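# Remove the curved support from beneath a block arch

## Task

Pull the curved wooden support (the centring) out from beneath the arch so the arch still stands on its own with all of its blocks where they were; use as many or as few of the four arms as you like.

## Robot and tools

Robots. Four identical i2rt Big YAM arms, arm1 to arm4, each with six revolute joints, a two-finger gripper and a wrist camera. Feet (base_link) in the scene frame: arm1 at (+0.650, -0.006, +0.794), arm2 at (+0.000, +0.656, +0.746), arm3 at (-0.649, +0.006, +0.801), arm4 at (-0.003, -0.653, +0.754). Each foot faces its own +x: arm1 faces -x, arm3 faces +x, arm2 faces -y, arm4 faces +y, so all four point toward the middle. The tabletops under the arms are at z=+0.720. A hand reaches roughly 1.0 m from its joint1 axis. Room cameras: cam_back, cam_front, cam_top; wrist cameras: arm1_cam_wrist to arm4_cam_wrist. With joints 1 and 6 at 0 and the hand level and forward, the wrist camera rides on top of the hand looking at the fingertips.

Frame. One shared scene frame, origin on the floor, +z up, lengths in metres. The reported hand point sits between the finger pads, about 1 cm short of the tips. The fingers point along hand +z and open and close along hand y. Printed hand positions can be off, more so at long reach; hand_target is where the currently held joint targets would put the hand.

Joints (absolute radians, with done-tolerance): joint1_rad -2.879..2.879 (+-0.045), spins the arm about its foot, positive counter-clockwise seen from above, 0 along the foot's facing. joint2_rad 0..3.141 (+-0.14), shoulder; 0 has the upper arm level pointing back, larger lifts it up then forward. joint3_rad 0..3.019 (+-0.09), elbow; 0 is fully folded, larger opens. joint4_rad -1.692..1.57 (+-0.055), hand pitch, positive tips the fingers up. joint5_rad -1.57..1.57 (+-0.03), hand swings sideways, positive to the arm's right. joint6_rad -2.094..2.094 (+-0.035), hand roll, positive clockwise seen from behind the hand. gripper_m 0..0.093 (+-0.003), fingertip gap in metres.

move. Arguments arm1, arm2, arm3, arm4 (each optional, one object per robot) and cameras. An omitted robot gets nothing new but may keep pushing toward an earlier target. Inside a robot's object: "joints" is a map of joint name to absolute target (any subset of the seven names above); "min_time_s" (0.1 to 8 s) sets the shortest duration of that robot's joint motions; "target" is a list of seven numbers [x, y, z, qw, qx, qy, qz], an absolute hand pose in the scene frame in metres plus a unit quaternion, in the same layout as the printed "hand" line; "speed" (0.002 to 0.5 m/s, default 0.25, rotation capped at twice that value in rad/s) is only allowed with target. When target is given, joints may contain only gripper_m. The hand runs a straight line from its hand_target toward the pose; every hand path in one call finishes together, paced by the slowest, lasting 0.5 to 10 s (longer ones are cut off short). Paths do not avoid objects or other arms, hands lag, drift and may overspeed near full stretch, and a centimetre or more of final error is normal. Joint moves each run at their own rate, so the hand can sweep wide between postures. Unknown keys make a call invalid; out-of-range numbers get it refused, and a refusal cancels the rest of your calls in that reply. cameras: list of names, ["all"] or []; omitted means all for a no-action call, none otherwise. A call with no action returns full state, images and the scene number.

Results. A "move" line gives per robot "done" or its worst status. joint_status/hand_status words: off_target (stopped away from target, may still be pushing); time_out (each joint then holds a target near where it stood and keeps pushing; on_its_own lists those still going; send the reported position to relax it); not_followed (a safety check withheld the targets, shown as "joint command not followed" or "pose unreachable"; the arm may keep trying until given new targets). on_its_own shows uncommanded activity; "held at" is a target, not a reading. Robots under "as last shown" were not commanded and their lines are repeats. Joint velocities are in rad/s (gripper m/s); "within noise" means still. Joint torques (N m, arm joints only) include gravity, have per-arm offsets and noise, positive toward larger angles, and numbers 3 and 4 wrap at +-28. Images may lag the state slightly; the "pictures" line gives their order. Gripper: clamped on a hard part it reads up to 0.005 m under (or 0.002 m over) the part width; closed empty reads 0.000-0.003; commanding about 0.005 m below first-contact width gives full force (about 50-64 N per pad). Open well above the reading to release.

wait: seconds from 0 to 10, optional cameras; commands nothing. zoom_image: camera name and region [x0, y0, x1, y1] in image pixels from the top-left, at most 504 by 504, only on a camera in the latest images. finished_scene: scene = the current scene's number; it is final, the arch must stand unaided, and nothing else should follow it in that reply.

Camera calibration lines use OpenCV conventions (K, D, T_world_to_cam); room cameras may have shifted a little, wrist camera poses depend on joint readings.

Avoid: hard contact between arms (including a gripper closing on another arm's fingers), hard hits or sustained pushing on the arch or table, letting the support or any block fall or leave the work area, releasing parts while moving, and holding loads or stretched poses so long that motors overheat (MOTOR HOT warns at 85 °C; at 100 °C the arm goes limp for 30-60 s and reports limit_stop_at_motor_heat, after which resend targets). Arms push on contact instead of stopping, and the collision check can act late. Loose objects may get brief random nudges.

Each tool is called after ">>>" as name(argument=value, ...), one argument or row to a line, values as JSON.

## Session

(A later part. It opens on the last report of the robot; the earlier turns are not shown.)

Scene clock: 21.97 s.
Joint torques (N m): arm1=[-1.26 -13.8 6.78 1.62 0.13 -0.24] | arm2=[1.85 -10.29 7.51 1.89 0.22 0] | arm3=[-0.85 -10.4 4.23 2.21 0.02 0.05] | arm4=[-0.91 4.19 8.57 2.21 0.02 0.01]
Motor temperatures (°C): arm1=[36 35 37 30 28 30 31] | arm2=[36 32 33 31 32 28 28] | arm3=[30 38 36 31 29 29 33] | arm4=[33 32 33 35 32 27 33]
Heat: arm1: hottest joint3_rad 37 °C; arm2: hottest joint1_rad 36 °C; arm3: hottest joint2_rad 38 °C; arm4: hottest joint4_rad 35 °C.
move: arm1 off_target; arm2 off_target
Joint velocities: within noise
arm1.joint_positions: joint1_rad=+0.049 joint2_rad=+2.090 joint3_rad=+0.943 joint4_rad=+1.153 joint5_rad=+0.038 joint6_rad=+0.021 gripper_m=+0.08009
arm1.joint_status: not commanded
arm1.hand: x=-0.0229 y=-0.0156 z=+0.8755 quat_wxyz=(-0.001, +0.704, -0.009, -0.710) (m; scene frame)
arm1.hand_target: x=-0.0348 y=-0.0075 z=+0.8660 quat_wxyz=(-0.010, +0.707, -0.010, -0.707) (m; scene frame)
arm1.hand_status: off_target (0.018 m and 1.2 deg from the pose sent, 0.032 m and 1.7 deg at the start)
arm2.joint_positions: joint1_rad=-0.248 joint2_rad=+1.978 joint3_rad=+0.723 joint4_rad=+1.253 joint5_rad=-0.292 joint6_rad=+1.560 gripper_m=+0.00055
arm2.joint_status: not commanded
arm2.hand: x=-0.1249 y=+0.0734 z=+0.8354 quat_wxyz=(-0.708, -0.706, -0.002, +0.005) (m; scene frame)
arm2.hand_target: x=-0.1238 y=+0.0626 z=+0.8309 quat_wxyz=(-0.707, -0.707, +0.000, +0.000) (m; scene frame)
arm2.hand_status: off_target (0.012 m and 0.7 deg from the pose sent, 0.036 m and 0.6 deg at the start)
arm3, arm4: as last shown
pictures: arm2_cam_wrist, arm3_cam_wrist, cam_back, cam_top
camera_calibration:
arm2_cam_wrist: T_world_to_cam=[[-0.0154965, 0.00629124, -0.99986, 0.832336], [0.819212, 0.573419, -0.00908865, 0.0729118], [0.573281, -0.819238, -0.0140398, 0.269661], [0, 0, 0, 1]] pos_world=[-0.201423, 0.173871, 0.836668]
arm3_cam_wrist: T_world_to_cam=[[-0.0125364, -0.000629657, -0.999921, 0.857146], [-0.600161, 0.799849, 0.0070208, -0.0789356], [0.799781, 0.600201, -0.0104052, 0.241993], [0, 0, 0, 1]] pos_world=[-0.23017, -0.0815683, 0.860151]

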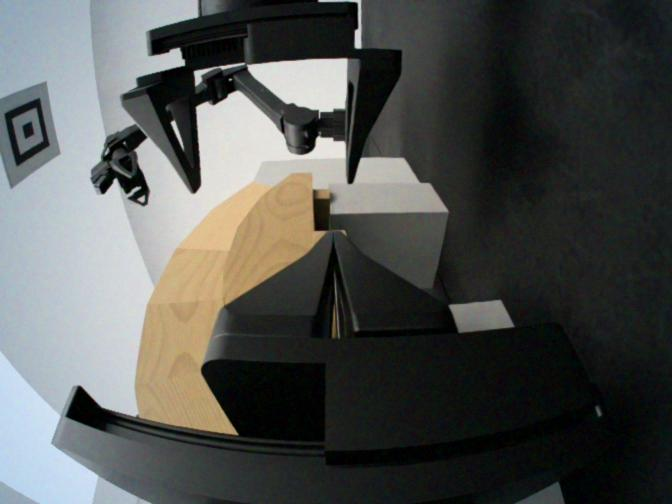

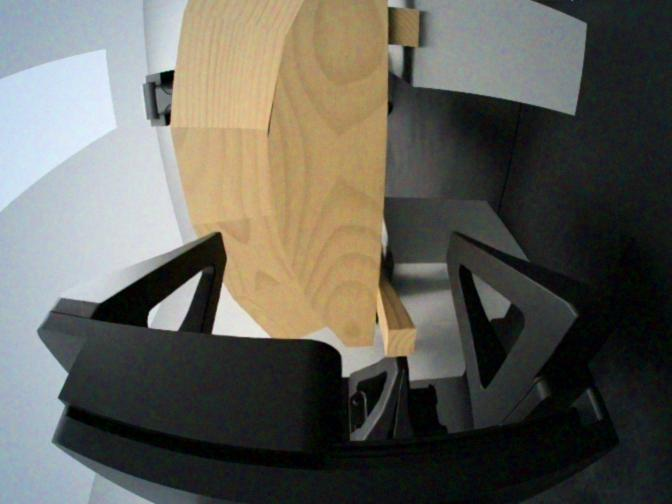

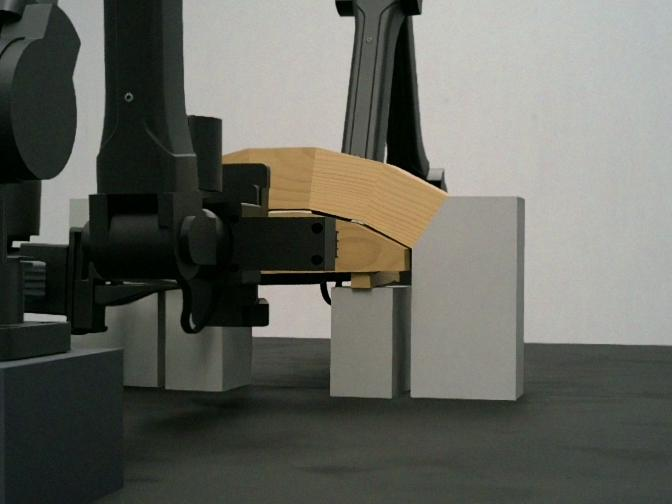

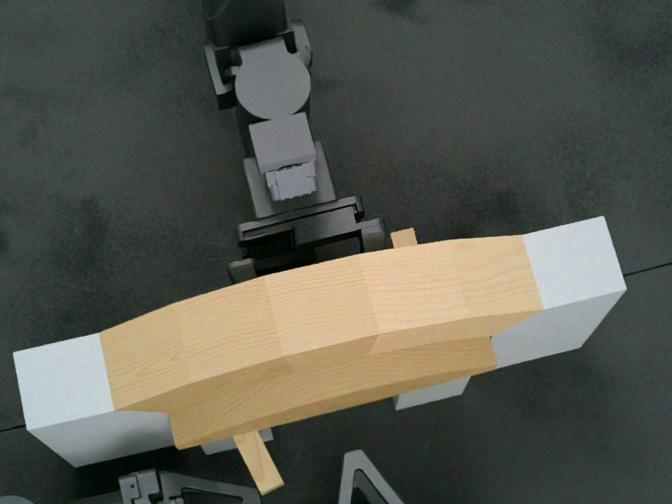

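>>> move(
  arm2={"target": [-0.166, 0.074, 0.831, 0.7071, 0.7071, 0.0, 0.0], "speed": 0.1},
  arm3={"target": [-0.070, -0.0085, 0.8605, 0.5044, 0.5044, 0.4956, 0.4956], "speed": 0.1},
  cameras=[],
)

>>> move(
  arm2={"target": [-0.166, 0.044, 0.831, 0.7071, 0.7071, 0.0, 0.0], "speed": 0.1},
  arm3={"joints": {"gripper_m": 0.068}},
  cameras=["cam_top", "cam_back", "arm2_cam_wrist", "arm3_cam_wrist"],
)

>>> zoom_image(
  camera="cam_top",
  region=[200, 300, 440, 504],
)

>>> zoom_image(
  camera="cam_back",
  region=[60, 180, 460, 400],
)

Scene clock: 24.10 s.
Joint torques (N m): arm1=[-1.44 -13.98 6.83 1.59 0.12 -0.22] | arm2=[0.91 -10.29 7.46 1.88 -0.11 0.02] | arm3=[-1.03 -11.63 5.76 0.95 0.08 0.06] | arm4=[-1.2 3.66 8.68 2.09 0.02 0]
Motor temperatures (°C): arm1=[36 35 37 30 28 30 31] | arm2=[36 32 34 31 32 28 28] | arm3=[30 38 36 31 29 29 33] | arm4=[33 32 33 35 32 27 33]
Heat: arm1: hottest joint3_rad 37 °C; arm2: hottest joint1_rad 36 °C; arm3: hottest joint2_rad 38 °C; arm4: hottest joint4_rad 35 °C.
move: arm2 off_target; arm3 done
Joint velocities: within noise
arm1, arm4: as last shown
arm1.hand_target: x=-0.0348 y=-0.0075 z=+0.8661 quat_wxyz=(-0.010, +0.707, -0.010, -0.707) (m; scene frame)
arm2.joint_positions: joint1_rad=-0.335 joint2_rad=+1.980 joint3_rad=+0.732 joint4_rad=+1.249 joint5_rad=-0.382 joint6_rad=+1.560 gripper_m=+0.00055
arm2.joint_status: not commanded
arm2.hand: x=-0.1605 y=+0.0831 z=+0.8359 quat_wxyz=(-0.708, -0.706, -0.004, +0.004) (m; scene frame)
arm2.hand_target: x=-0.1659 y=+0.0745 z=+0.8311 quat_wxyz=(-0.707, -0.707, +0.000, +0.000) (m; scene frame)
arm2.hand_status: off_target (0.012 m and 0.6 deg from the pose sent, 0.041 m and 0.7 deg at the start)
arm3.joint_positions: joint1_rad=-0.059 joint2_rad=+2.027 joint3_rad=+0.646 joint4_rad=+1.388 joint5_rad=-0.009 joint6_rad=+1.572 gripper_m=+0.09396
arm3.joint_status: not commanded
arm3.hand: x=-0.0788 y=-0.0043 z=+0.8640 quat_wxyz=(-0.504, -0.501, -0.499, -0.496) (m; scene frame)
arm3.hand_target: x=-0.0703 y=-0.0085 z=+0.8606 quat_wxyz=(-0.504, -0.504, -0.496, -0.496) (m; scene frame)
arm3.hand_status: done (0.010 m and 0.5 deg from the pose sent, 0.059 m and 1.6 deg at the start)
pictures: none
No camera images: "cameras" was empty.

Scene clock: 25.20 s.
Joint torques (N m): arm1=[-1.2 -14.1 6.78 1.61 0.13 -0.23] | arm2=[1.79 -11.16 8.13 1.89 0.21 0.02] | arm3=[-0.85 -11.75 5.78 1.01 0.08 0.06] | arm4=[-1.14 4.13 8.64 2.09 -0.02 0.01]
Motor temperatures (°C): arm1=[36 35 37 30 28 30 31] | arm2=[36 32 34 31 32 28 28] | arm3=[30 38 36 31 29 29 33] | arm4=[33 32 33 35 32 27 33]
Heat: arm1: hottest joint3_rad 37 °C; arm2: hottest joint1_rad 36 °C; arm3: hottest joint2_rad 38 °C; arm4: hottest joint4_rad 35 °C.
move: arm2 off_target; arm3 done
Joint velocities: within noise
arm1: as last shown
arm2.joint_positions: joint1_rad=-0.323 joint2_rad=+2.010 joint3_rad=+0.811 joint4_rad=+1.197 joint5_rad=-0.367 joint6_rad=+1.560 gripper_m=+0.00055
arm2.joint_status: not commanded
arm2.hand: x=-0.1659 y=+0.0559 z=+0.8354 quat_wxyz=(-0.707, -0.707, -0.002, +0.005) (m; scene frame)
arm2.hand_target: x=-0.1657 y=+0.0445 z=+0.8311 quat_wxyz=(-0.707, -0.707, +0.000, +0.000) (m; scene frame)
arm2.hand_status: off_target (0.013 m and 0.6 deg from the pose sent, 0.040 m and 0.7 deg at the start)
arm3.joint_positions: joint1_rad=-0.059 joint2_rad=+2.027 joint3_rad=+0.646 joint4_rad=+1.388 joint5_rad=-0.009 joint6_rad=+1.572 gripper_m=+0.06809
arm3.joint_status: all done
arm3.hand: x=-0.0788 y=-0.0043 z=+0.8640 quat_wxyz=(-0.504, -0.501, -0.499, -0.496) (m; scene frame)
arm3.hand_target: x=-0.0703 y=-0.0085 z=+0.8607 quat_wxyz=(-0.504, -0.504, -0.496, -0.496) (m; scene frame)
arm3.hand_status: not commanded
arm4.joint_positions: joint1_rad=-0.454 joint2_rad=+0.631 joint3_rad=+1.450 joint4_rad=-1.565 joint5_rad=-0.075 joint6_rad=-0.150 gripper_m=+0.09396
arm4.joint_status: not commanded
arm4.hand: x=+0.0668 y=-0.4724 z=+1.2759 quat_wxyz=(-0.346, +0.552, -0.728, -0.214) (m; scene frame)
arm4.hand_target: x=+0.0658 y=-0.4742 z=+1.2836 quat_wxyz=(-0.354, +0.550, -0.724, -0.218) (m; scene frame)
arm4.hand_status: not commanded
pictures: arm2_cam_wrist, arm3_cam_wrist, cam_back, cam_top
camera_calibration:
arm2_cam_wrist: T_world_to_cam=[[-0.0151866, 0.00687932, -0.999861, 0.831895], [0.819011, 0.573714, -0.00849238, 0.115999], [0.573576, -0.819026, -0.014347, 0.279043], [0, 0, 0, 1]] pos_world=[-0.242424, 0.15627, 0.836768]
arm3_cam_wrist: T_world_to_cam=[[0.0138395, -0.001147, -0.999904, 0.865843], [-0.600354, 0.799681, -0.00922671, -0.0339719], [0.799615, 0.600424, 0.0103786, 0.184418], [0, 0, 0, 1]] pos_world=[-0.179841, -0.082569, 0.863532]

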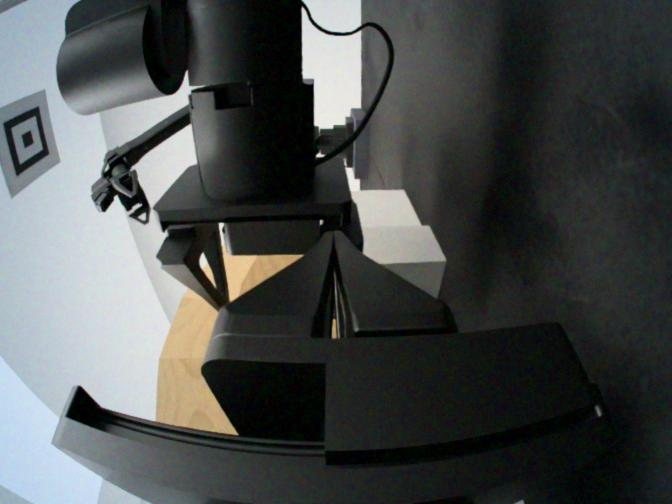

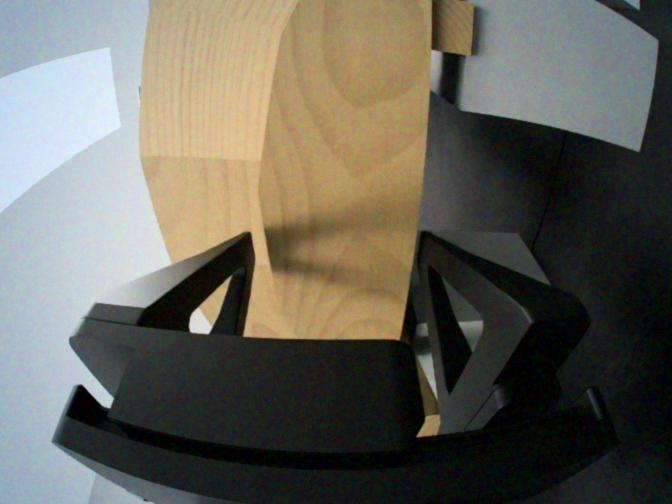

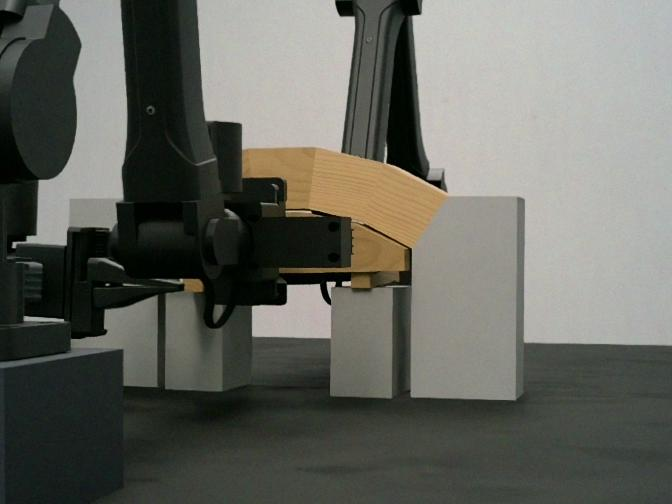

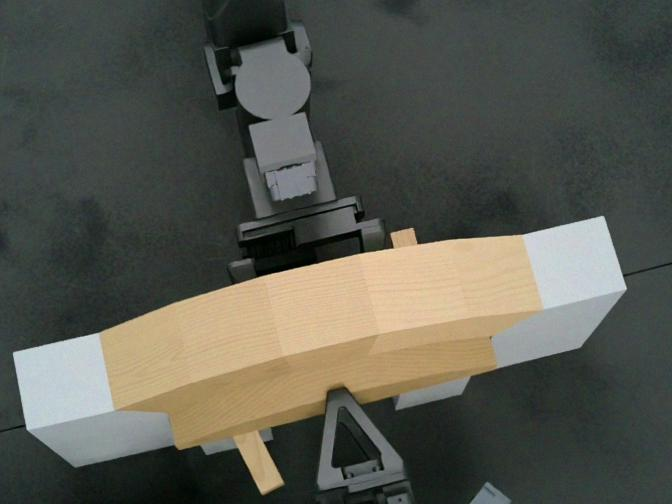

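Scaled by 2.100 from the camera's 672x504 image, which has a finer 960x720 frame.

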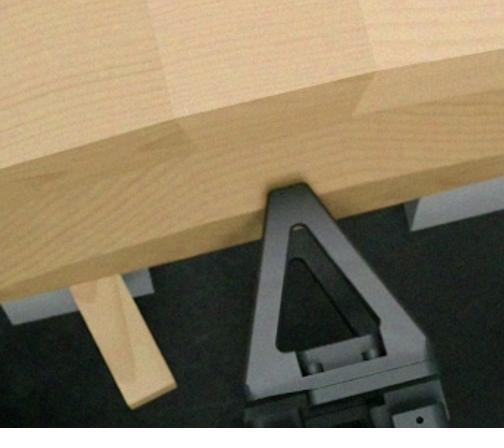

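Scaled by 1.260 from the camera's 672x504 image, which has a finer 960x720 frame.

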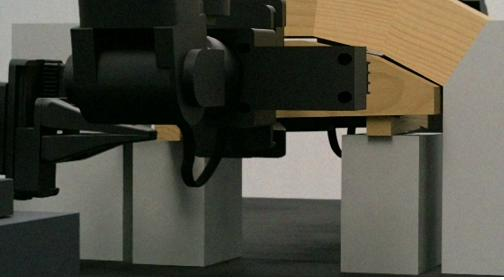

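>>> move(
  arm2={"target": [-0.116, 0.050, 0.829, 0.7071, 0.7071, 0.0, 0.0], "speed": 0.07},
  arm3={"joints": {"gripper_m": 0.050}},
  arm1={"target": [0.05, -0.0075, 0.868, 0.0105, -0.7070, 0.0105, 0.7070], "speed": 0.12},
  cameras=["cam_top", "cam_back"],
)

>>> zoom_image(
  camera="cam_top",
  region=[160, 300, 400, 504],
)

>>> zoom_image(
  camera="cam_back",
  region=[60, 180, 460, 400],
)

Scene clock: 27.37 s.
Joint torques (N m): arm1=[-1.08 -15.85 2.18 3.58 0.09 -0.23] | arm2=[1.79 -11.93 4.21 2.97 0.19 0.01] | arm3=[-0.91 -11.75 5.75 1.13 0.06 0.05] | arm4=[-0.79 4.37 8.51 2.13 -0.01 0.01]
Motor temperatures (°C): arm1=[36 35 37 30 28 30 31] | arm2=[36 32 34 31 32 28 28] | arm3=[30 38 36 31 29 29 34] | arm4=[33 32 33 35 32 27 32]
Heat: arm1: hottest joint3_rad 37 °C; arm2: hottest joint1_rad 36 °C; arm3: hottest joint2_rad 38 °C; arm4: hottest joint4_rad 35 °C.
move: arm1 off_target; arm2 done; arm3 off_target
Joint velocities: within noise
arm1.joint_positions: joint1_rad=+0.049 joint2_rad=+2.050 joint3_rad=+0.740 joint4_rad=+1.269 joint5_rad=+0.042 joint6_rad=+0.021 gripper_m=+0.08009
arm1.joint_status: not commanded
arm1.hand: x=+0.0478 y=-0.0130 z=+0.8525 quat_wxyz=(-0.003, +0.720, -0.011, -0.694) (m; scene frame)
arm1.hand_target: x=+0.0498 y=-0.0076 z=+0.8678 quat_wxyz=(-0.011, +0.707, -0.011, -0.707) (m; scene frame)
arm1.hand_status: off_target (0.017 m and 2.3 deg from the pose sent, 0.074 m and 1.2 deg at the start)
arm2.joint_positions: joint1_rad=-0.222 joint2_rad=+2.010 joint3_rad=+0.796 joint4_rad=+1.212 joint5_rad=-0.267 joint6_rad=+1.560 gripper_m=+0.00055
arm2.joint_status: not commanded
arm2.hand: x=-0.1206 y=+0.0466 z=+0.8332 quat_wxyz=(-0.707, -0.707, -0.003, +0.004) (m; scene frame)
arm2.hand_target: x=-0.1160 y=+0.0499 z=+0.8290 quat_wxyz=(-0.707, -0.707, +0.000, +0.000) (m; scene frame)
arm2.hand_status: done (0.007 m and 0.6 deg from the pose sent, 0.051 m and 0.6 deg at the start)
arm3.joint_positions: joint1_rad=-0.059 joint2_rad=+2.028 joint3_rad=+0.646 joint4_rad=+1.385 joint5_rad=-0.009 joint6_rad=+1.572 gripper_m=+0.05582
arm3.joint_status: gripper_m off_target (ended at +0.05585, target +0.05000)
arm3.hand: x=-0.0789 y=-0.0043 z=+0.8626 quat_wxyz=(-0.503, -0.502, -0.499, -0.495) (m; scene frame)
arm3.hand_target: x=-0.0703 y=-0.0085 z=+0.8606 quat_wxyz=(-0.504, -0.504, -0.496, -0.496) (m; scene frame)
arm3.hand_status: not commanded
arm4: as last shown
pictures: cam_back, cam_top

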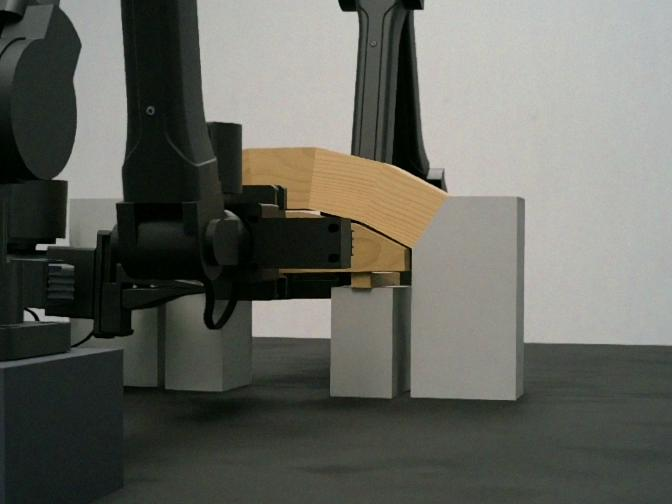

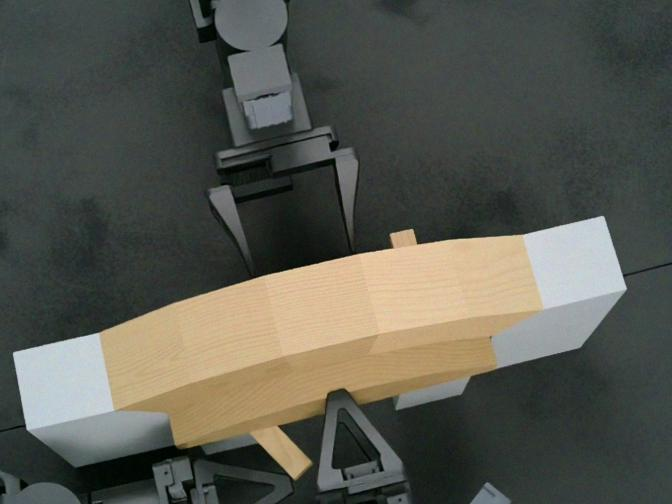

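Scaled by 2.100 from the camera's 672x504 image, which has a finer 960x720 frame.

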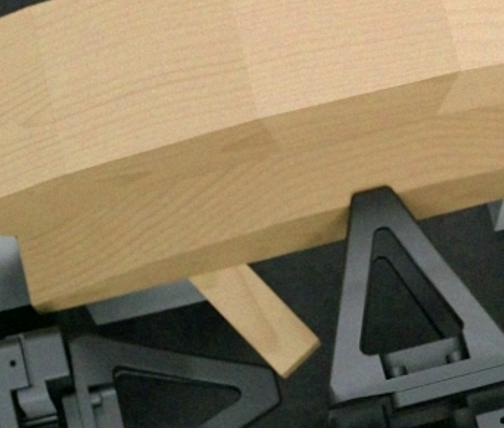

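Scaled by 1.260 from the camera's 672x504 image, which has a finer 960x720 frame.

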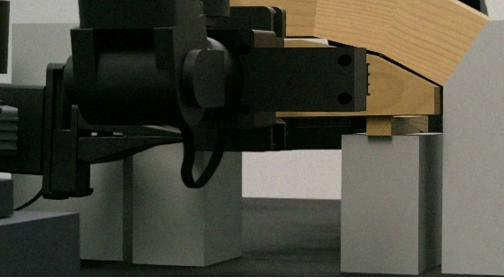

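>>> move(
  arm2={"target": [-0.110, 0.088, 0.828, 0.7071, 0.7071, 0.0, 0.0], "speed": 0.12, "joints": {"gripper_m": 0.035}},
  cameras=[],
)

>>> move(
  arm2={"target": [-0.104, 0.027, 0.828, 0.7071, 0.7071, 0.0, 0.0], "speed": 0.12},
  cameras=["cam_top", "cam_back", "arm2_cam_wrist"],
)

>>> zoom_image(
  camera="cam_top",
  region=[160, 300, 400, 504],
)

>>> zoom_image(
  camera="arm2_cam_wrist",
  region=[220, 120, 460, 320],
)

Scene clock: 31.40 s.
Joint torques (N m): arm1=[-1.14 -15.79 2.19 3.56 0.1 -0.23] | arm2=[1.14 -12.1 3.41 2.97 -0.13 0] | arm3=[-0.79 -11.81 5.75 1.09 0.08 0.06] | arm4=[-0.73 4.19 8.83 2.13 -0.01 0.04]
Motor temperatures (°C): arm1=[36 35 37 30 28 30 31] | arm2=[36 32 34 31 32 28 28] | arm3=[30 38 36 31 29 29 34] | arm4=[33 32 34 35 32 27 32]
Heat: arm1: hottest joint3_rad 37 °C; arm2: hottest joint1_rad 36 °C; arm3: hottest joint2_rad 38 °C; arm4: hottest joint4_rad 35 °C.
move: arm2 done
Joint velocities: within noise
arm1, arm3, arm4: as last shown
arm2.joint_positions: joint1_rad=-0.222 joint2_rad=+1.991 joint3_rad=+0.686 joint4_rad=+1.287 joint5_rad=-0.268 joint6_rad=+1.561 gripper_m=+0.03488
arm2.joint_status: all done
arm2.hand: x=-0.1101 y=+0.0841 z=+0.8226 quat_wxyz=(-0.702, -0.712, -0.002, +0.002) (m; scene frame)
arm2.hand_target: x=-0.1100 y=+0.0879 z=+0.8279 quat_wxyz=(-0.707, -0.707, +0.000, +0.000) (m; scene frame)
arm2.hand_status: done (0.007 m and 0.9 deg from the pose sent, 0.043 m and 0.6 deg at the start)
pictures: none
No camera images: "cameras" was empty.

Scene clock: 32.63 s.
Joint torques (N m): arm1=[-1.32 -15.85 2.18 3.56 0.1 -0.24] | arm2=[2.26 -11.16 8.02 1.87 0.18 0.02] | arm3=[-0.79 -11.99 5.75 1.09 0.08 0.05] | arm4=[-0.91 4.13 8.69 2.07 -0.01 0]
Motor temperatures (°C): arm1=[36 35 37 30 28 30 31] | arm2=[36 32 34 31 32 28 28] | arm3=[30 38 36 31 29 29 34] | arm4=[33 32 34 35 32 27 32]
Heat: arm1: hottest joint3_rad 37 °C; arm2: hottest joint1_rad 36 °C; arm3: hottest joint2_rad 38 °C; arm4: hottest joint4_rad 35 °C.
move: arm2 off_target
Joint velocities: within noise
arm1, arm3, arm4: as last shown
arm2.joint_positions: joint1_rad=-0.188 joint2_rad=+2.017 joint3_rad=+0.807 joint4_rad=+1.208 joint5_rad=-0.229 joint6_rad=+1.561 gripper_m=+0.03488
arm2.joint_status: not commanded
arm2.hand: x=-0.1074 y=+0.0391 z=+0.8321 quat_wxyz=(-0.707, -0.707, -0.001, +0.006) (m; scene frame)
arm2.hand_target: x=-0.1038 y=+0.0276 z=+0.8282 quat_wxyz=(-0.707, -0.707, +0.000, +0.000) (m; scene frame)
arm2.hand_status: off_target (0.013 m and 0.7 deg from the pose sent, 0.058 m and 0.9 deg at the start)
pictures: arm2_cam_wrist, cam_back, cam_top
camera_calibration:
arm2_cam_wrist: T_world_to_cam=[[-0.0145117, 0.0073962, -0.999867, 0.82956], [0.82099, 0.57089, -0.0076926, 0.0772862], [0.570758, -0.820993, -0.0143568, 0.231463], [0, 0, 0, 1]] pos_world=[-0.183522, 0.139772, 0.833368]

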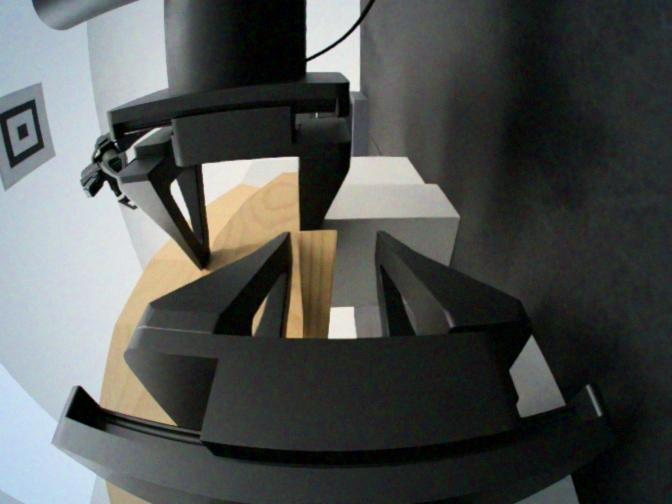

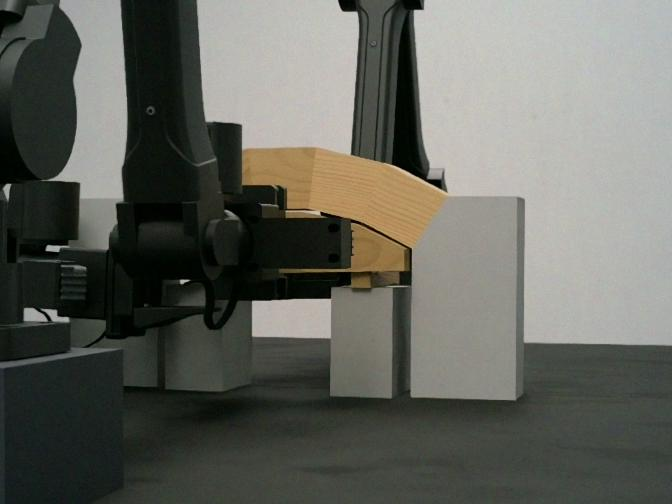

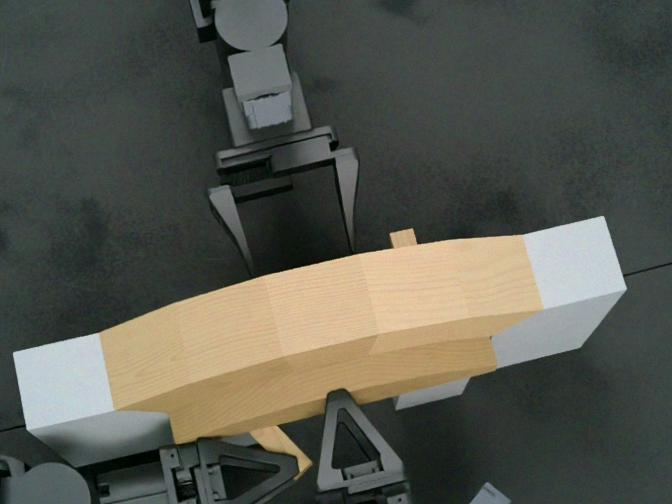

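Scaled by 2.100 from the camera's 672x504 image, which has a finer 960x720 frame.

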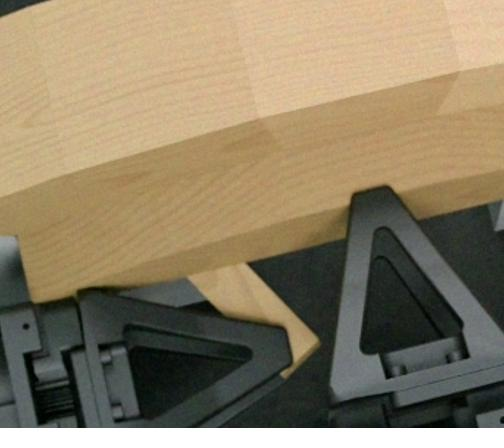

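Scaled by 2.100 from the camera's 672x504 image, which has a finer 960x720 frame.

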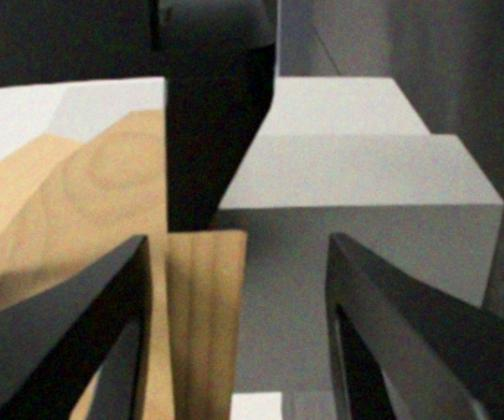

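>>> move(
  arm2={"target": [-0.104, 0.027, 0.8335, 0.7071, 0.7071, 0.0, 0.0], "speed": 0.05, "joints": {"gripper_m": 0.020}},
  cameras=[],
)

>>> move(
  arm2={"joints": {"gripper_m": 0.004}},
  cameras=["cam_top", "arm2_cam_wrist", "cam_back"],
)

>>> zoom_image(
  camera="arm2_cam_wrist",
  region=[220, 120, 460, 320],
)

Scene clock: 34.07 s.
Joint torques (N m): arm1=[-1.03 -15.74 2.19 3.56 0.09 -0.23] | arm2=[2.14 -12.28 7.66 1.52 0.18 0] | arm3=[-0.79 -11.87 5.74 1.07 0.08 0.01] | arm4=[-0.91 4.01 8.62 2.13 0.01 0.04]
Motor temperatures (°C): arm1=[36 35 37 30 28 30 31] | arm2=[36 32 34 31 32 28 28] | arm3=[30 38 36 31 29 29 34] | arm4=[33 32 34 35 32 27 32]
Heat: arm1: hottest joint3_rad 37 °C; arm2: hottest joint1_rad 36 °C; arm3: hottest joint2_rad 38 °C; arm4: hottest joint4_rad 35 °C.
move: arm2 off_target
Joint velocities: within noise
arm1, arm3, arm4: as last shown
arm2.joint_positions: joint1_rad=-0.188 joint2_rad=+2.017 joint3_rad=+0.811 joint4_rad=+1.204 joint5_rad=-0.228 joint6_rad=+1.562 gripper_m=+0.02014
arm2.joint_status: all done
arm2.hand: x=-0.1076 y=+0.0377 z=+0.8324 quat_wxyz=(-0.707, -0.707, -0.001, +0.005) (m; scene frame)
arm2.hand_target: x=-0.1038 y=+0.0274 z=+0.8336 quat_wxyz=(-0.707, -0.707, +0.000, +0.000) (m; scene frame)
arm2.hand_status: off_target (0.011 m and 0.6 deg from the pose sent, 0.013 m and 0.7 deg at the start)
arm3.joint_positions: joint1_rad=-0.059 joint2_rad=+2.028 joint3_rad=+0.647 joint4_rad=+1.385 joint5_rad=-0.009 joint6_rad=+1.575 gripper_m=+0.05582
arm3.hand: x=-0.0787 y=-0.0043 z=+0.8627 quat_wxyz=(-0.503, -0.503, -0.499, -0.496) (m; scene frame)
pictures: none
No camera images: "cameras" was empty.

Scene clock: 34.63 s.
Joint torques (N m): arm1=[-1.03 -15.79 2.19 3.58 0.1 -0.23] | arm2=[2.02 -11.81 7.32 1.74 0.18 -0.1] | arm3=[-0.91 -11.93 5.7 1.13 0.08 0] | arm4=[-0.79 3.6 8.59 2.09 -0.02 0.03]
Motor temperatures (°C): arm1=[36 35 37 30 28 30 31] | arm2=[36 33 34 31 32 28 28] | arm3=[30 38 36 31 29 29 34] | arm4=[33 32 34 35 32 27 32]
Heat: arm1: hottest joint3_rad 37 °C; arm2: hottest joint1_rad 36 °C; arm3: hottest joint2_rad 38 °C; arm4: hottest joint4_rad 35 °C.
move: arm2 off_target
Joint velocities: within noise
arm1, arm3, arm4: as last shown
arm2.joint_positions: joint1_rad=-0.188 joint2_rad=+2.012 joint3_rad=+0.816 joint4_rad=+1.199 joint5_rad=-0.228 joint6_rad=+1.572 gripper_m=+0.01351
arm2.joint_status: gripper_m off_target (ended at +0.01354, target +0.00400)
arm2.hand: x=-0.1078 y=+0.0358 z=+0.8361 quat_wxyz=(-0.709, -0.705, +0.002, +0.002) (m; scene frame)
arm2.hand_target: x=-0.1038 y=+0.0274 z=+0.8337 quat_wxyz=(-0.707, -0.707, +0.000, +0.000) (m; scene frame)
arm2.hand_status: not commanded
arm3.joint_positions: joint1_rad=-0.059 joint2_rad=+2.028 joint3_rad=+0.647 joint4_rad=+1.385 joint5_rad=-0.009 joint6_rad=+1.577 gripper_m=+0.05582
arm3.hand: x=-0.0786 y=-0.0043 z=+0.8628 quat_wxyz=(-0.502, -0.504, -0.498, -0.496) (m; scene frame)
pictures: arm2_cam_wrist, cam_back, cam_top
camera_calibration:
arm2_cam_wrist: T_world_to_cam=[[-0.00480875, 0.00326304, -0.999983, 0.834916], [0.820802, 0.571209, -0.00208319, 0.0747547], [0.571192, -0.820798, -0.00542511, 0.221612], [0, 0, 0, 1]] pos_world=[-0.183927, 0.136474, 0.83626]

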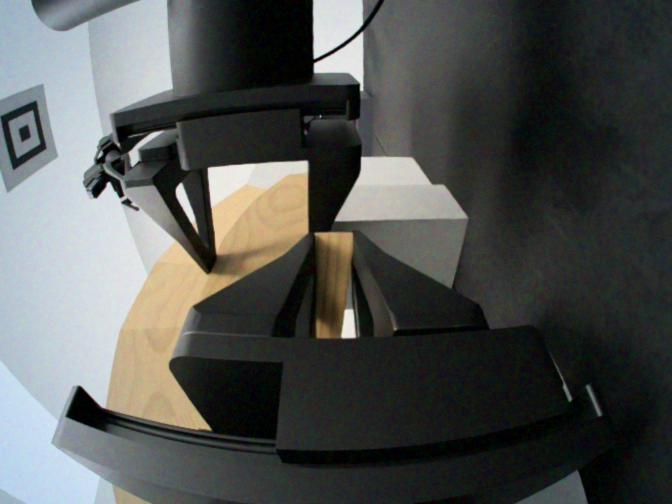

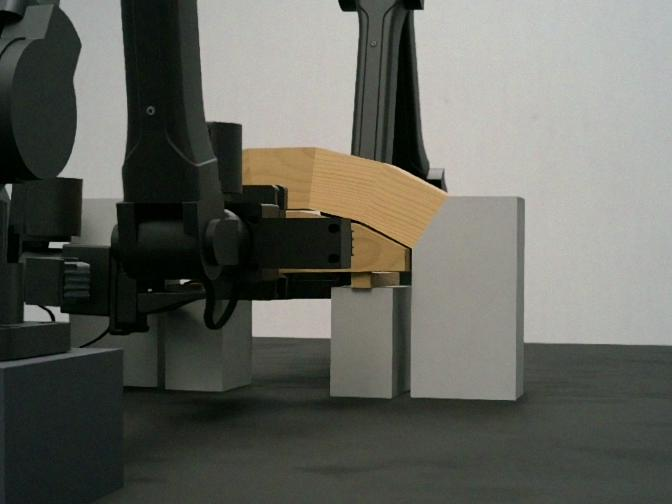

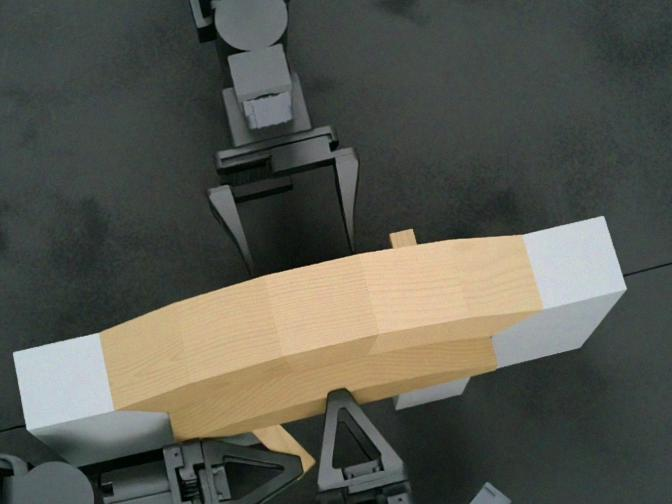

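Scaled by 2.100 from the camera's 672x504 image, which has a finer 960x720 frame.

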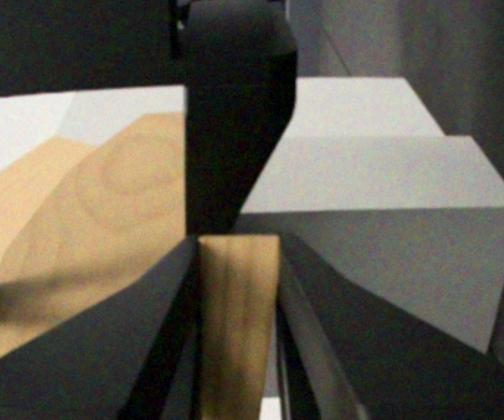

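>>> move(
  arm2={"target": [-0.148, 0.058, 0.832, 0.7071, 0.7071, 0.0, 0.0], "speed": 0.1},
  cameras=["cam_top", "cam_back"],
)

>>> zoom_image(
  camera="cam_top",
  region=[100, 300, 340, 504],
)

>>> zoom_image(
  camera="cam_back",
  region=[60, 130, 460, 400],
)

Scene clock: 36.70 s.
Joint torques (N m): arm1=[-1.14 -15.91 2.18 3.58 0.1 -0.23] | arm2=[0.91 -12.63 4.14 2.86 -0.13 -0.1] | arm3=[-0.97 -11.93 5.65 1.1 0.09 0.11] | arm4=[-1.14 4.13 8.66 2.15 -0.03 0.05]
Motor temperatures (°C): arm1=[36 35 37 30 28 30 31] | arm2=[36 33 34 31 32 28 29] | arm3=[30 38 36 31 29 29 34] | arm4=[33 32 34 35 32 27 32]
Heat: arm1: hottest joint3_rad 37 °C; arm2: hottest joint1_rad 36 °C; arm3: hottest joint2_rad 38 °C; arm4: hottest joint4_rad 35 °C.
move: arm2 done
Joint velocities: within noise
arm1, arm4: as last shown
arm2.joint_positions: joint1_rad=-0.286 joint2_rad=+2.012 joint3_rad=+0.800 joint4_rad=+1.201 joint5_rad=-0.332 joint6_rad=+1.572 gripper_m=+0.01351
arm2.joint_status: not commanded
arm2.hand: x=-0.1481 y=+0.0538 z=+0.8305 quat_wxyz=(-0.704, -0.710, +0.002, -0.001) (m; scene frame)
arm2.hand_target: x=-0.1479 y=+0.0579 z=+0.8321 quat_wxyz=(-0.707, -0.707, +0.000, +0.000) (m; scene frame)
arm2.hand_status: done (0.004 m and 0.6 deg from the pose sent, 0.046 m and 0.5 deg at the start)
arm3.joint_positions: joint1_rad=-0.059 joint2_rad=+2.029 joint3_rad=+0.647 joint4_rad=+1.385 joint5_rad=-0.009 joint6_rad=+1.568 gripper_m=+0.05582
arm3.joint_status: not commanded
arm3.hand: x=-0.0787 y=-0.0043 z=+0.8622 quat_wxyz=(-0.504, -0.501, -0.501, -0.494) (m; scene frame)
arm3.hand_target: x=-0.0703 y=-0.0085 z=+0.8607 quat_wxyz=(-0.504, -0.504, -0.496, -0.496) (m; scene frame)
arm3.hand_status: not commanded
pictures: cam_back, cam_top

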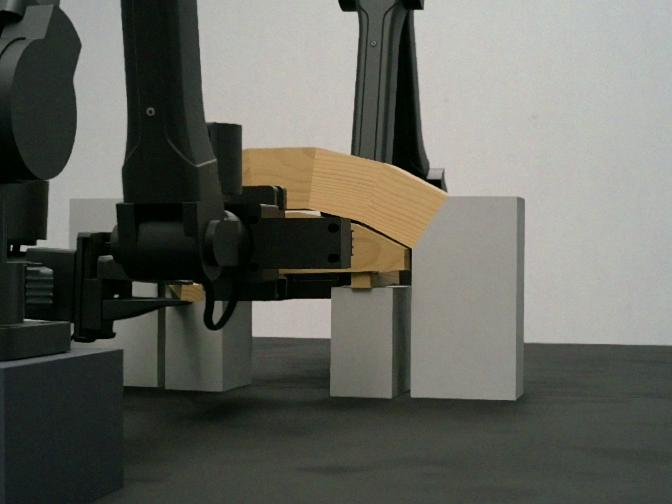

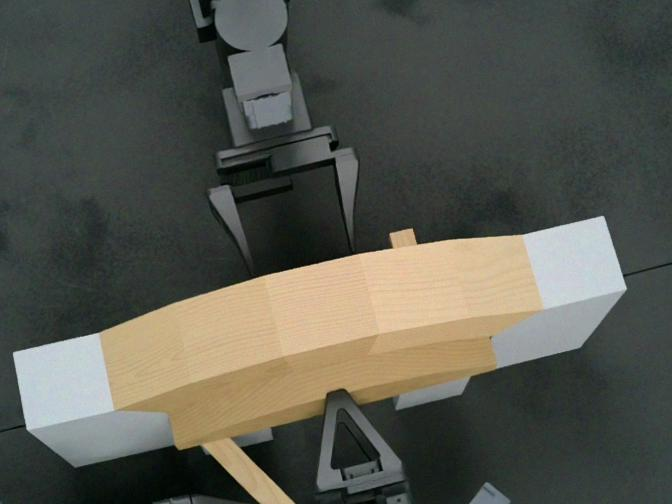

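Scaled by 2.100 from the camera's 672x504 image, which has a finer 960x720 frame.

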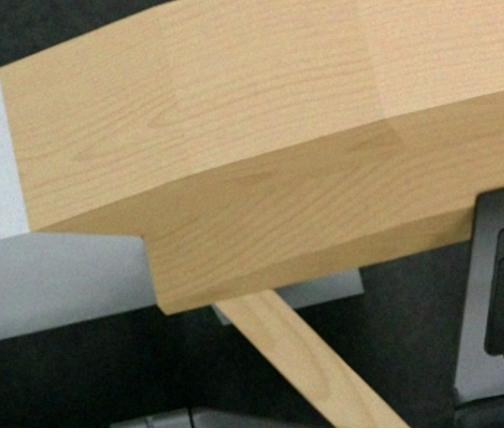

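Scaled by 1.260 from the camera's 672x504 image, which has a finer 960x720 frame.

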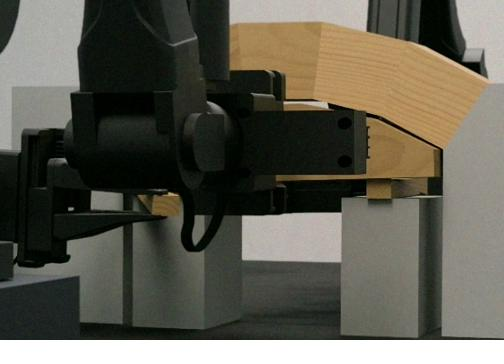

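>>> move(
  arm2={"target": [-0.185, 0.125, 0.832, 0.7071, 0.7071, 0.0, 0.0], "speed": 0.12},
  arm3={"target": [-0.098, -0.0080, 0.8620, 0.5044, 0.5044, 0.4956, 0.4956], "speed": 0.06},
  cameras=["cam_top", "cam_back"],
)

>>> zoom_image(
  camera="cam_back",
  region=[60, 130, 460, 400],
)

Scene clock: 38.33 s.
Joint torques (N m): arm1=[-1.08 -15.91 2.18 3.59 0.1 -0.23] | arm2=[0.56 -12.04 3.4 2.96 -0.13 -0.09] | arm3=[-0.85 -13.45 1.73 1.85 0.06 0.21] | arm4=[-1.14 3.78 8.69 2.04 -0.02 0.01]
Motor temperatures (°C): arm1=[36 35 37 30 28 30 31] | arm2=[36 33 34 31 32 28 29] | arm3=[30 38 36 31 29 29 34] | arm4=[33 32 34 35 32 27 32]
Heat: arm1: hottest joint3_rad 37 °C; arm2: hottest joint1_rad 36 °C; arm3: hottest joint2_rad 38 °C; arm4: hottest joint4_rad 35 °C.
move: arm2 done; arm3 done
Joint velocities: within noise
arm1, arm4: as last shown
arm2.joint_positions: joint1_rad=-0.424 joint2_rad=+1.973 joint3_rad=+0.665 joint4_rad=+1.288 joint5_rad=-0.474 joint6_rad=+1.572 gripper_m=+0.01351
arm2.joint_status: not commanded
arm2.hand: x=-0.1837 y=+0.1206 z=+0.8258 quat_wxyz=(-0.701, -0.713, +0.003, -0.004) (m; scene frame)
arm2.hand_target: x=-0.1850 y=+0.1249 z=+0.8319 quat_wxyz=(-0.707, -0.707, +0.000, +0.000) (m; scene frame)
arm2.hand_status: done (0.008 m and 1.1 deg from the pose sent, 0.080 m and 0.6 deg at the start)
arm3.joint_positions: joint1_rad=-0.059 joint2_rad=+2.029 joint3_rad=+0.610 joint4_rad=+1.423 joint5_rad=-0.009 joint6_rad=+1.557 gripper_m=+0.05582
arm3.joint_status: not commanded
arm3.hand: x=-0.0926 y=-0.0040 z=+0.8600 quat_wxyz=(-0.507, -0.499, -0.503, -0.491) (m; scene frame)
arm3.hand_target: x=-0.0979 y=-0.0079 z=+0.8620 quat_wxyz=(-0.504, -0.504, -0.496, -0.496) (m; scene frame)
arm3.hand_status: done (0.007 m and 1.3 deg from the pose sent, 0.020 m and 0.7 deg at the start)
pictures: cam_back, cam_top

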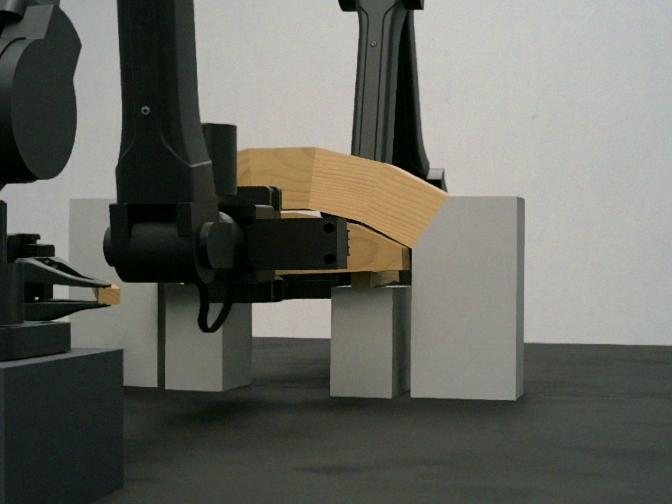

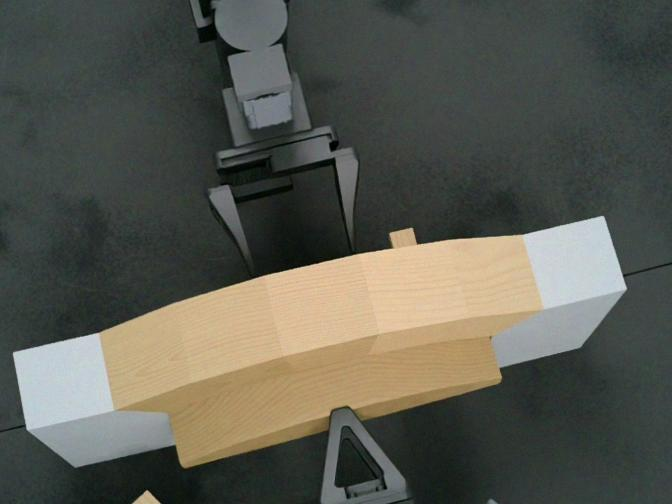

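Scaled by 1.260 from the camera's 672x504 image, which has a finer 960x720 frame.

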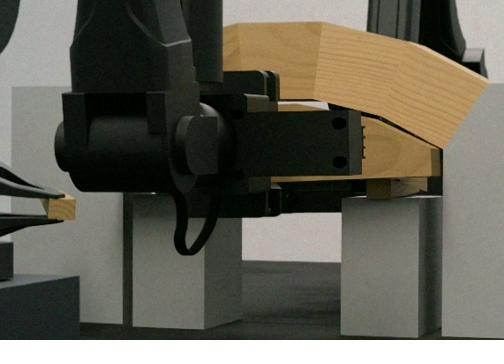

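>>> move(
  arm2={"target": [-0.175, 0.215, 0.83, 0.2706, 0.6533, 0.6533, -0.2706], "speed": 0.5},
  arm3={"target": [-0.126, -0.0070, 0.8655, 0.5044, 0.5044, 0.4956, 0.4956], "speed": 0.08},
  cameras=["cam_top", "cam_back"],
)

>>> zoom_image(
  camera="cam_back",
  region=[60, 130, 460, 400],
)

Scene clock: 43.30 s.
Joint torques (N m): arm1=[-1.08 -15.74 2.18 3.58 0.1 -0.24] | arm2=[1.79 -7.77 12.08 1.39 -0.04 -0.08] | arm3=[-0.85 -13.39 1.14 1.8 0.16 0.3] | arm4=[-0.85 4.01 8.73 2.06 0.01 0.02]
Motor temperatures (°C): arm1=[36 35 37 30 28 30 31] | arm2=[36 33 34 31 32 28 29] | arm3=[30 39 36 31 29 29 35] | arm4=[33 32 34 35 31 27 32]
Heat: arm1: hottest joint3_rad 37 °C; arm2: hottest joint1_rad 36 °C; arm3: hottest joint2_rad 39 °C; arm4: hottest joint4_rad 35 °C.
move: arm2 off_target; arm3 done
Joint velocities: within noise
arm1: as last shown
arm2.joint_positions: joint1_rad=-0.464 joint2_rad=+1.413 joint3_rad=+0.637 joint4_rad=-0.121 joint5_rad=-0.351 joint6_rad=-0.361 gripper_m=+0.01351
arm2.joint_status: not commanded
arm2.hand: x=-0.1680 y=+0.2342 z=+0.8089 quat_wxyz=(-0.267, -0.667, -0.649, +0.250) (m; scene frame)
arm2.hand_target: x=-0.1744 y=+0.2160 z=+0.8304 quat_wxyz=(-0.271, -0.653, -0.653, +0.271) (m; scene frame)
arm2.hand_status: off_target (0.029 m and 2.9 deg from the pose sent, 0.095 m and 98.6 deg at the start)
arm3.joint_positions: joint1_rad=-0.059 joint2_rad=+2.014 joint3_rad=+0.532 joint4_rad=+1.479 joint5_rad=-0.011 joint6_rad=+1.550 gripper_m=+0.05582
arm3.joint_status: not commanded
arm3.hand: x=-0.1214 y=-0.0031 z=+0.8592 quat_wxyz=(-0.506, -0.498, -0.507, -0.488) (m; scene frame)
arm3.hand_target: x=-0.1259 y=-0.0069 z=+0.8654 quat_wxyz=(-0.504, -0.504, -0.496, -0.496) (m; scene frame)
arm3.hand_status: done (0.009 m and 1.8 deg from the pose sent, 0.034 m and 1.3 deg at the start)
arm4.joint_positions: joint1_rad=-0.454 joint2_rad=+0.631 joint3_rad=+1.450 joint4_rad=-1.565 joint5_rad=-0.075 joint6_rad=-0.150 gripper_m=+0.09396
arm4.joint_status: not commanded
arm4.hand: x=+0.0668 y=-0.4724 z=+1.2759 quat_wxyz=(-0.346, +0.552, -0.728, -0.214) (m; scene frame)
arm4.hand_target: x=+0.0658 y=-0.4742 z=+1.2836 quat_wxyz=(-0.354, +0.550, -0.724, -0.218) (m; scene frame)
arm4.hand_status: not commanded
pictures: cam_back, cam_top

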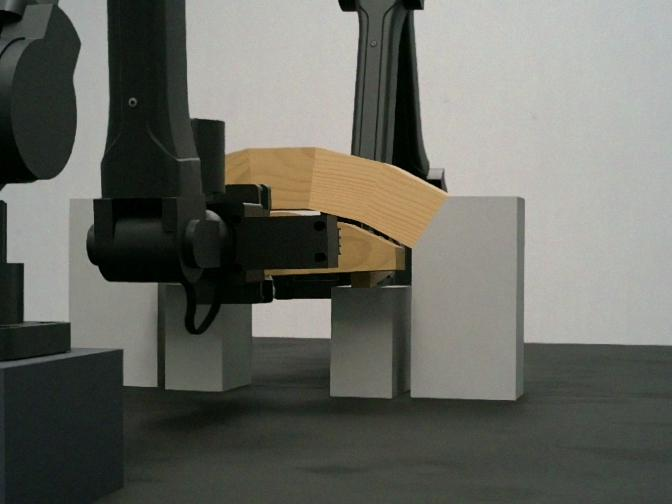

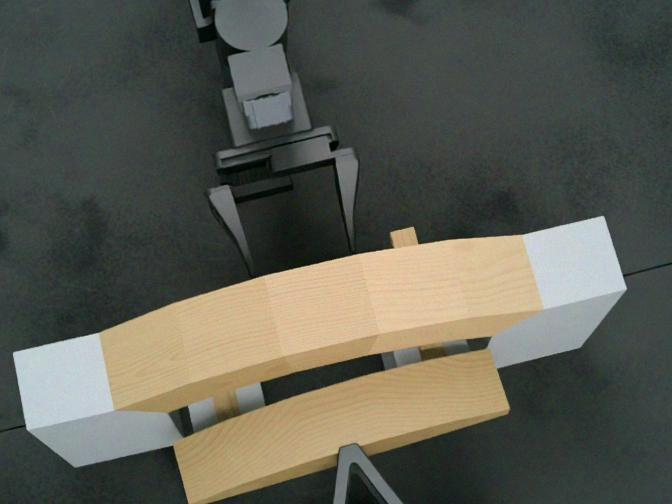

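Scaled by 1.260 from the camera's 672x504 image, which has a finer 960x720 frame.

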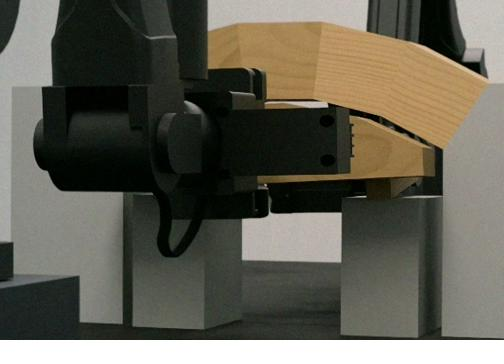

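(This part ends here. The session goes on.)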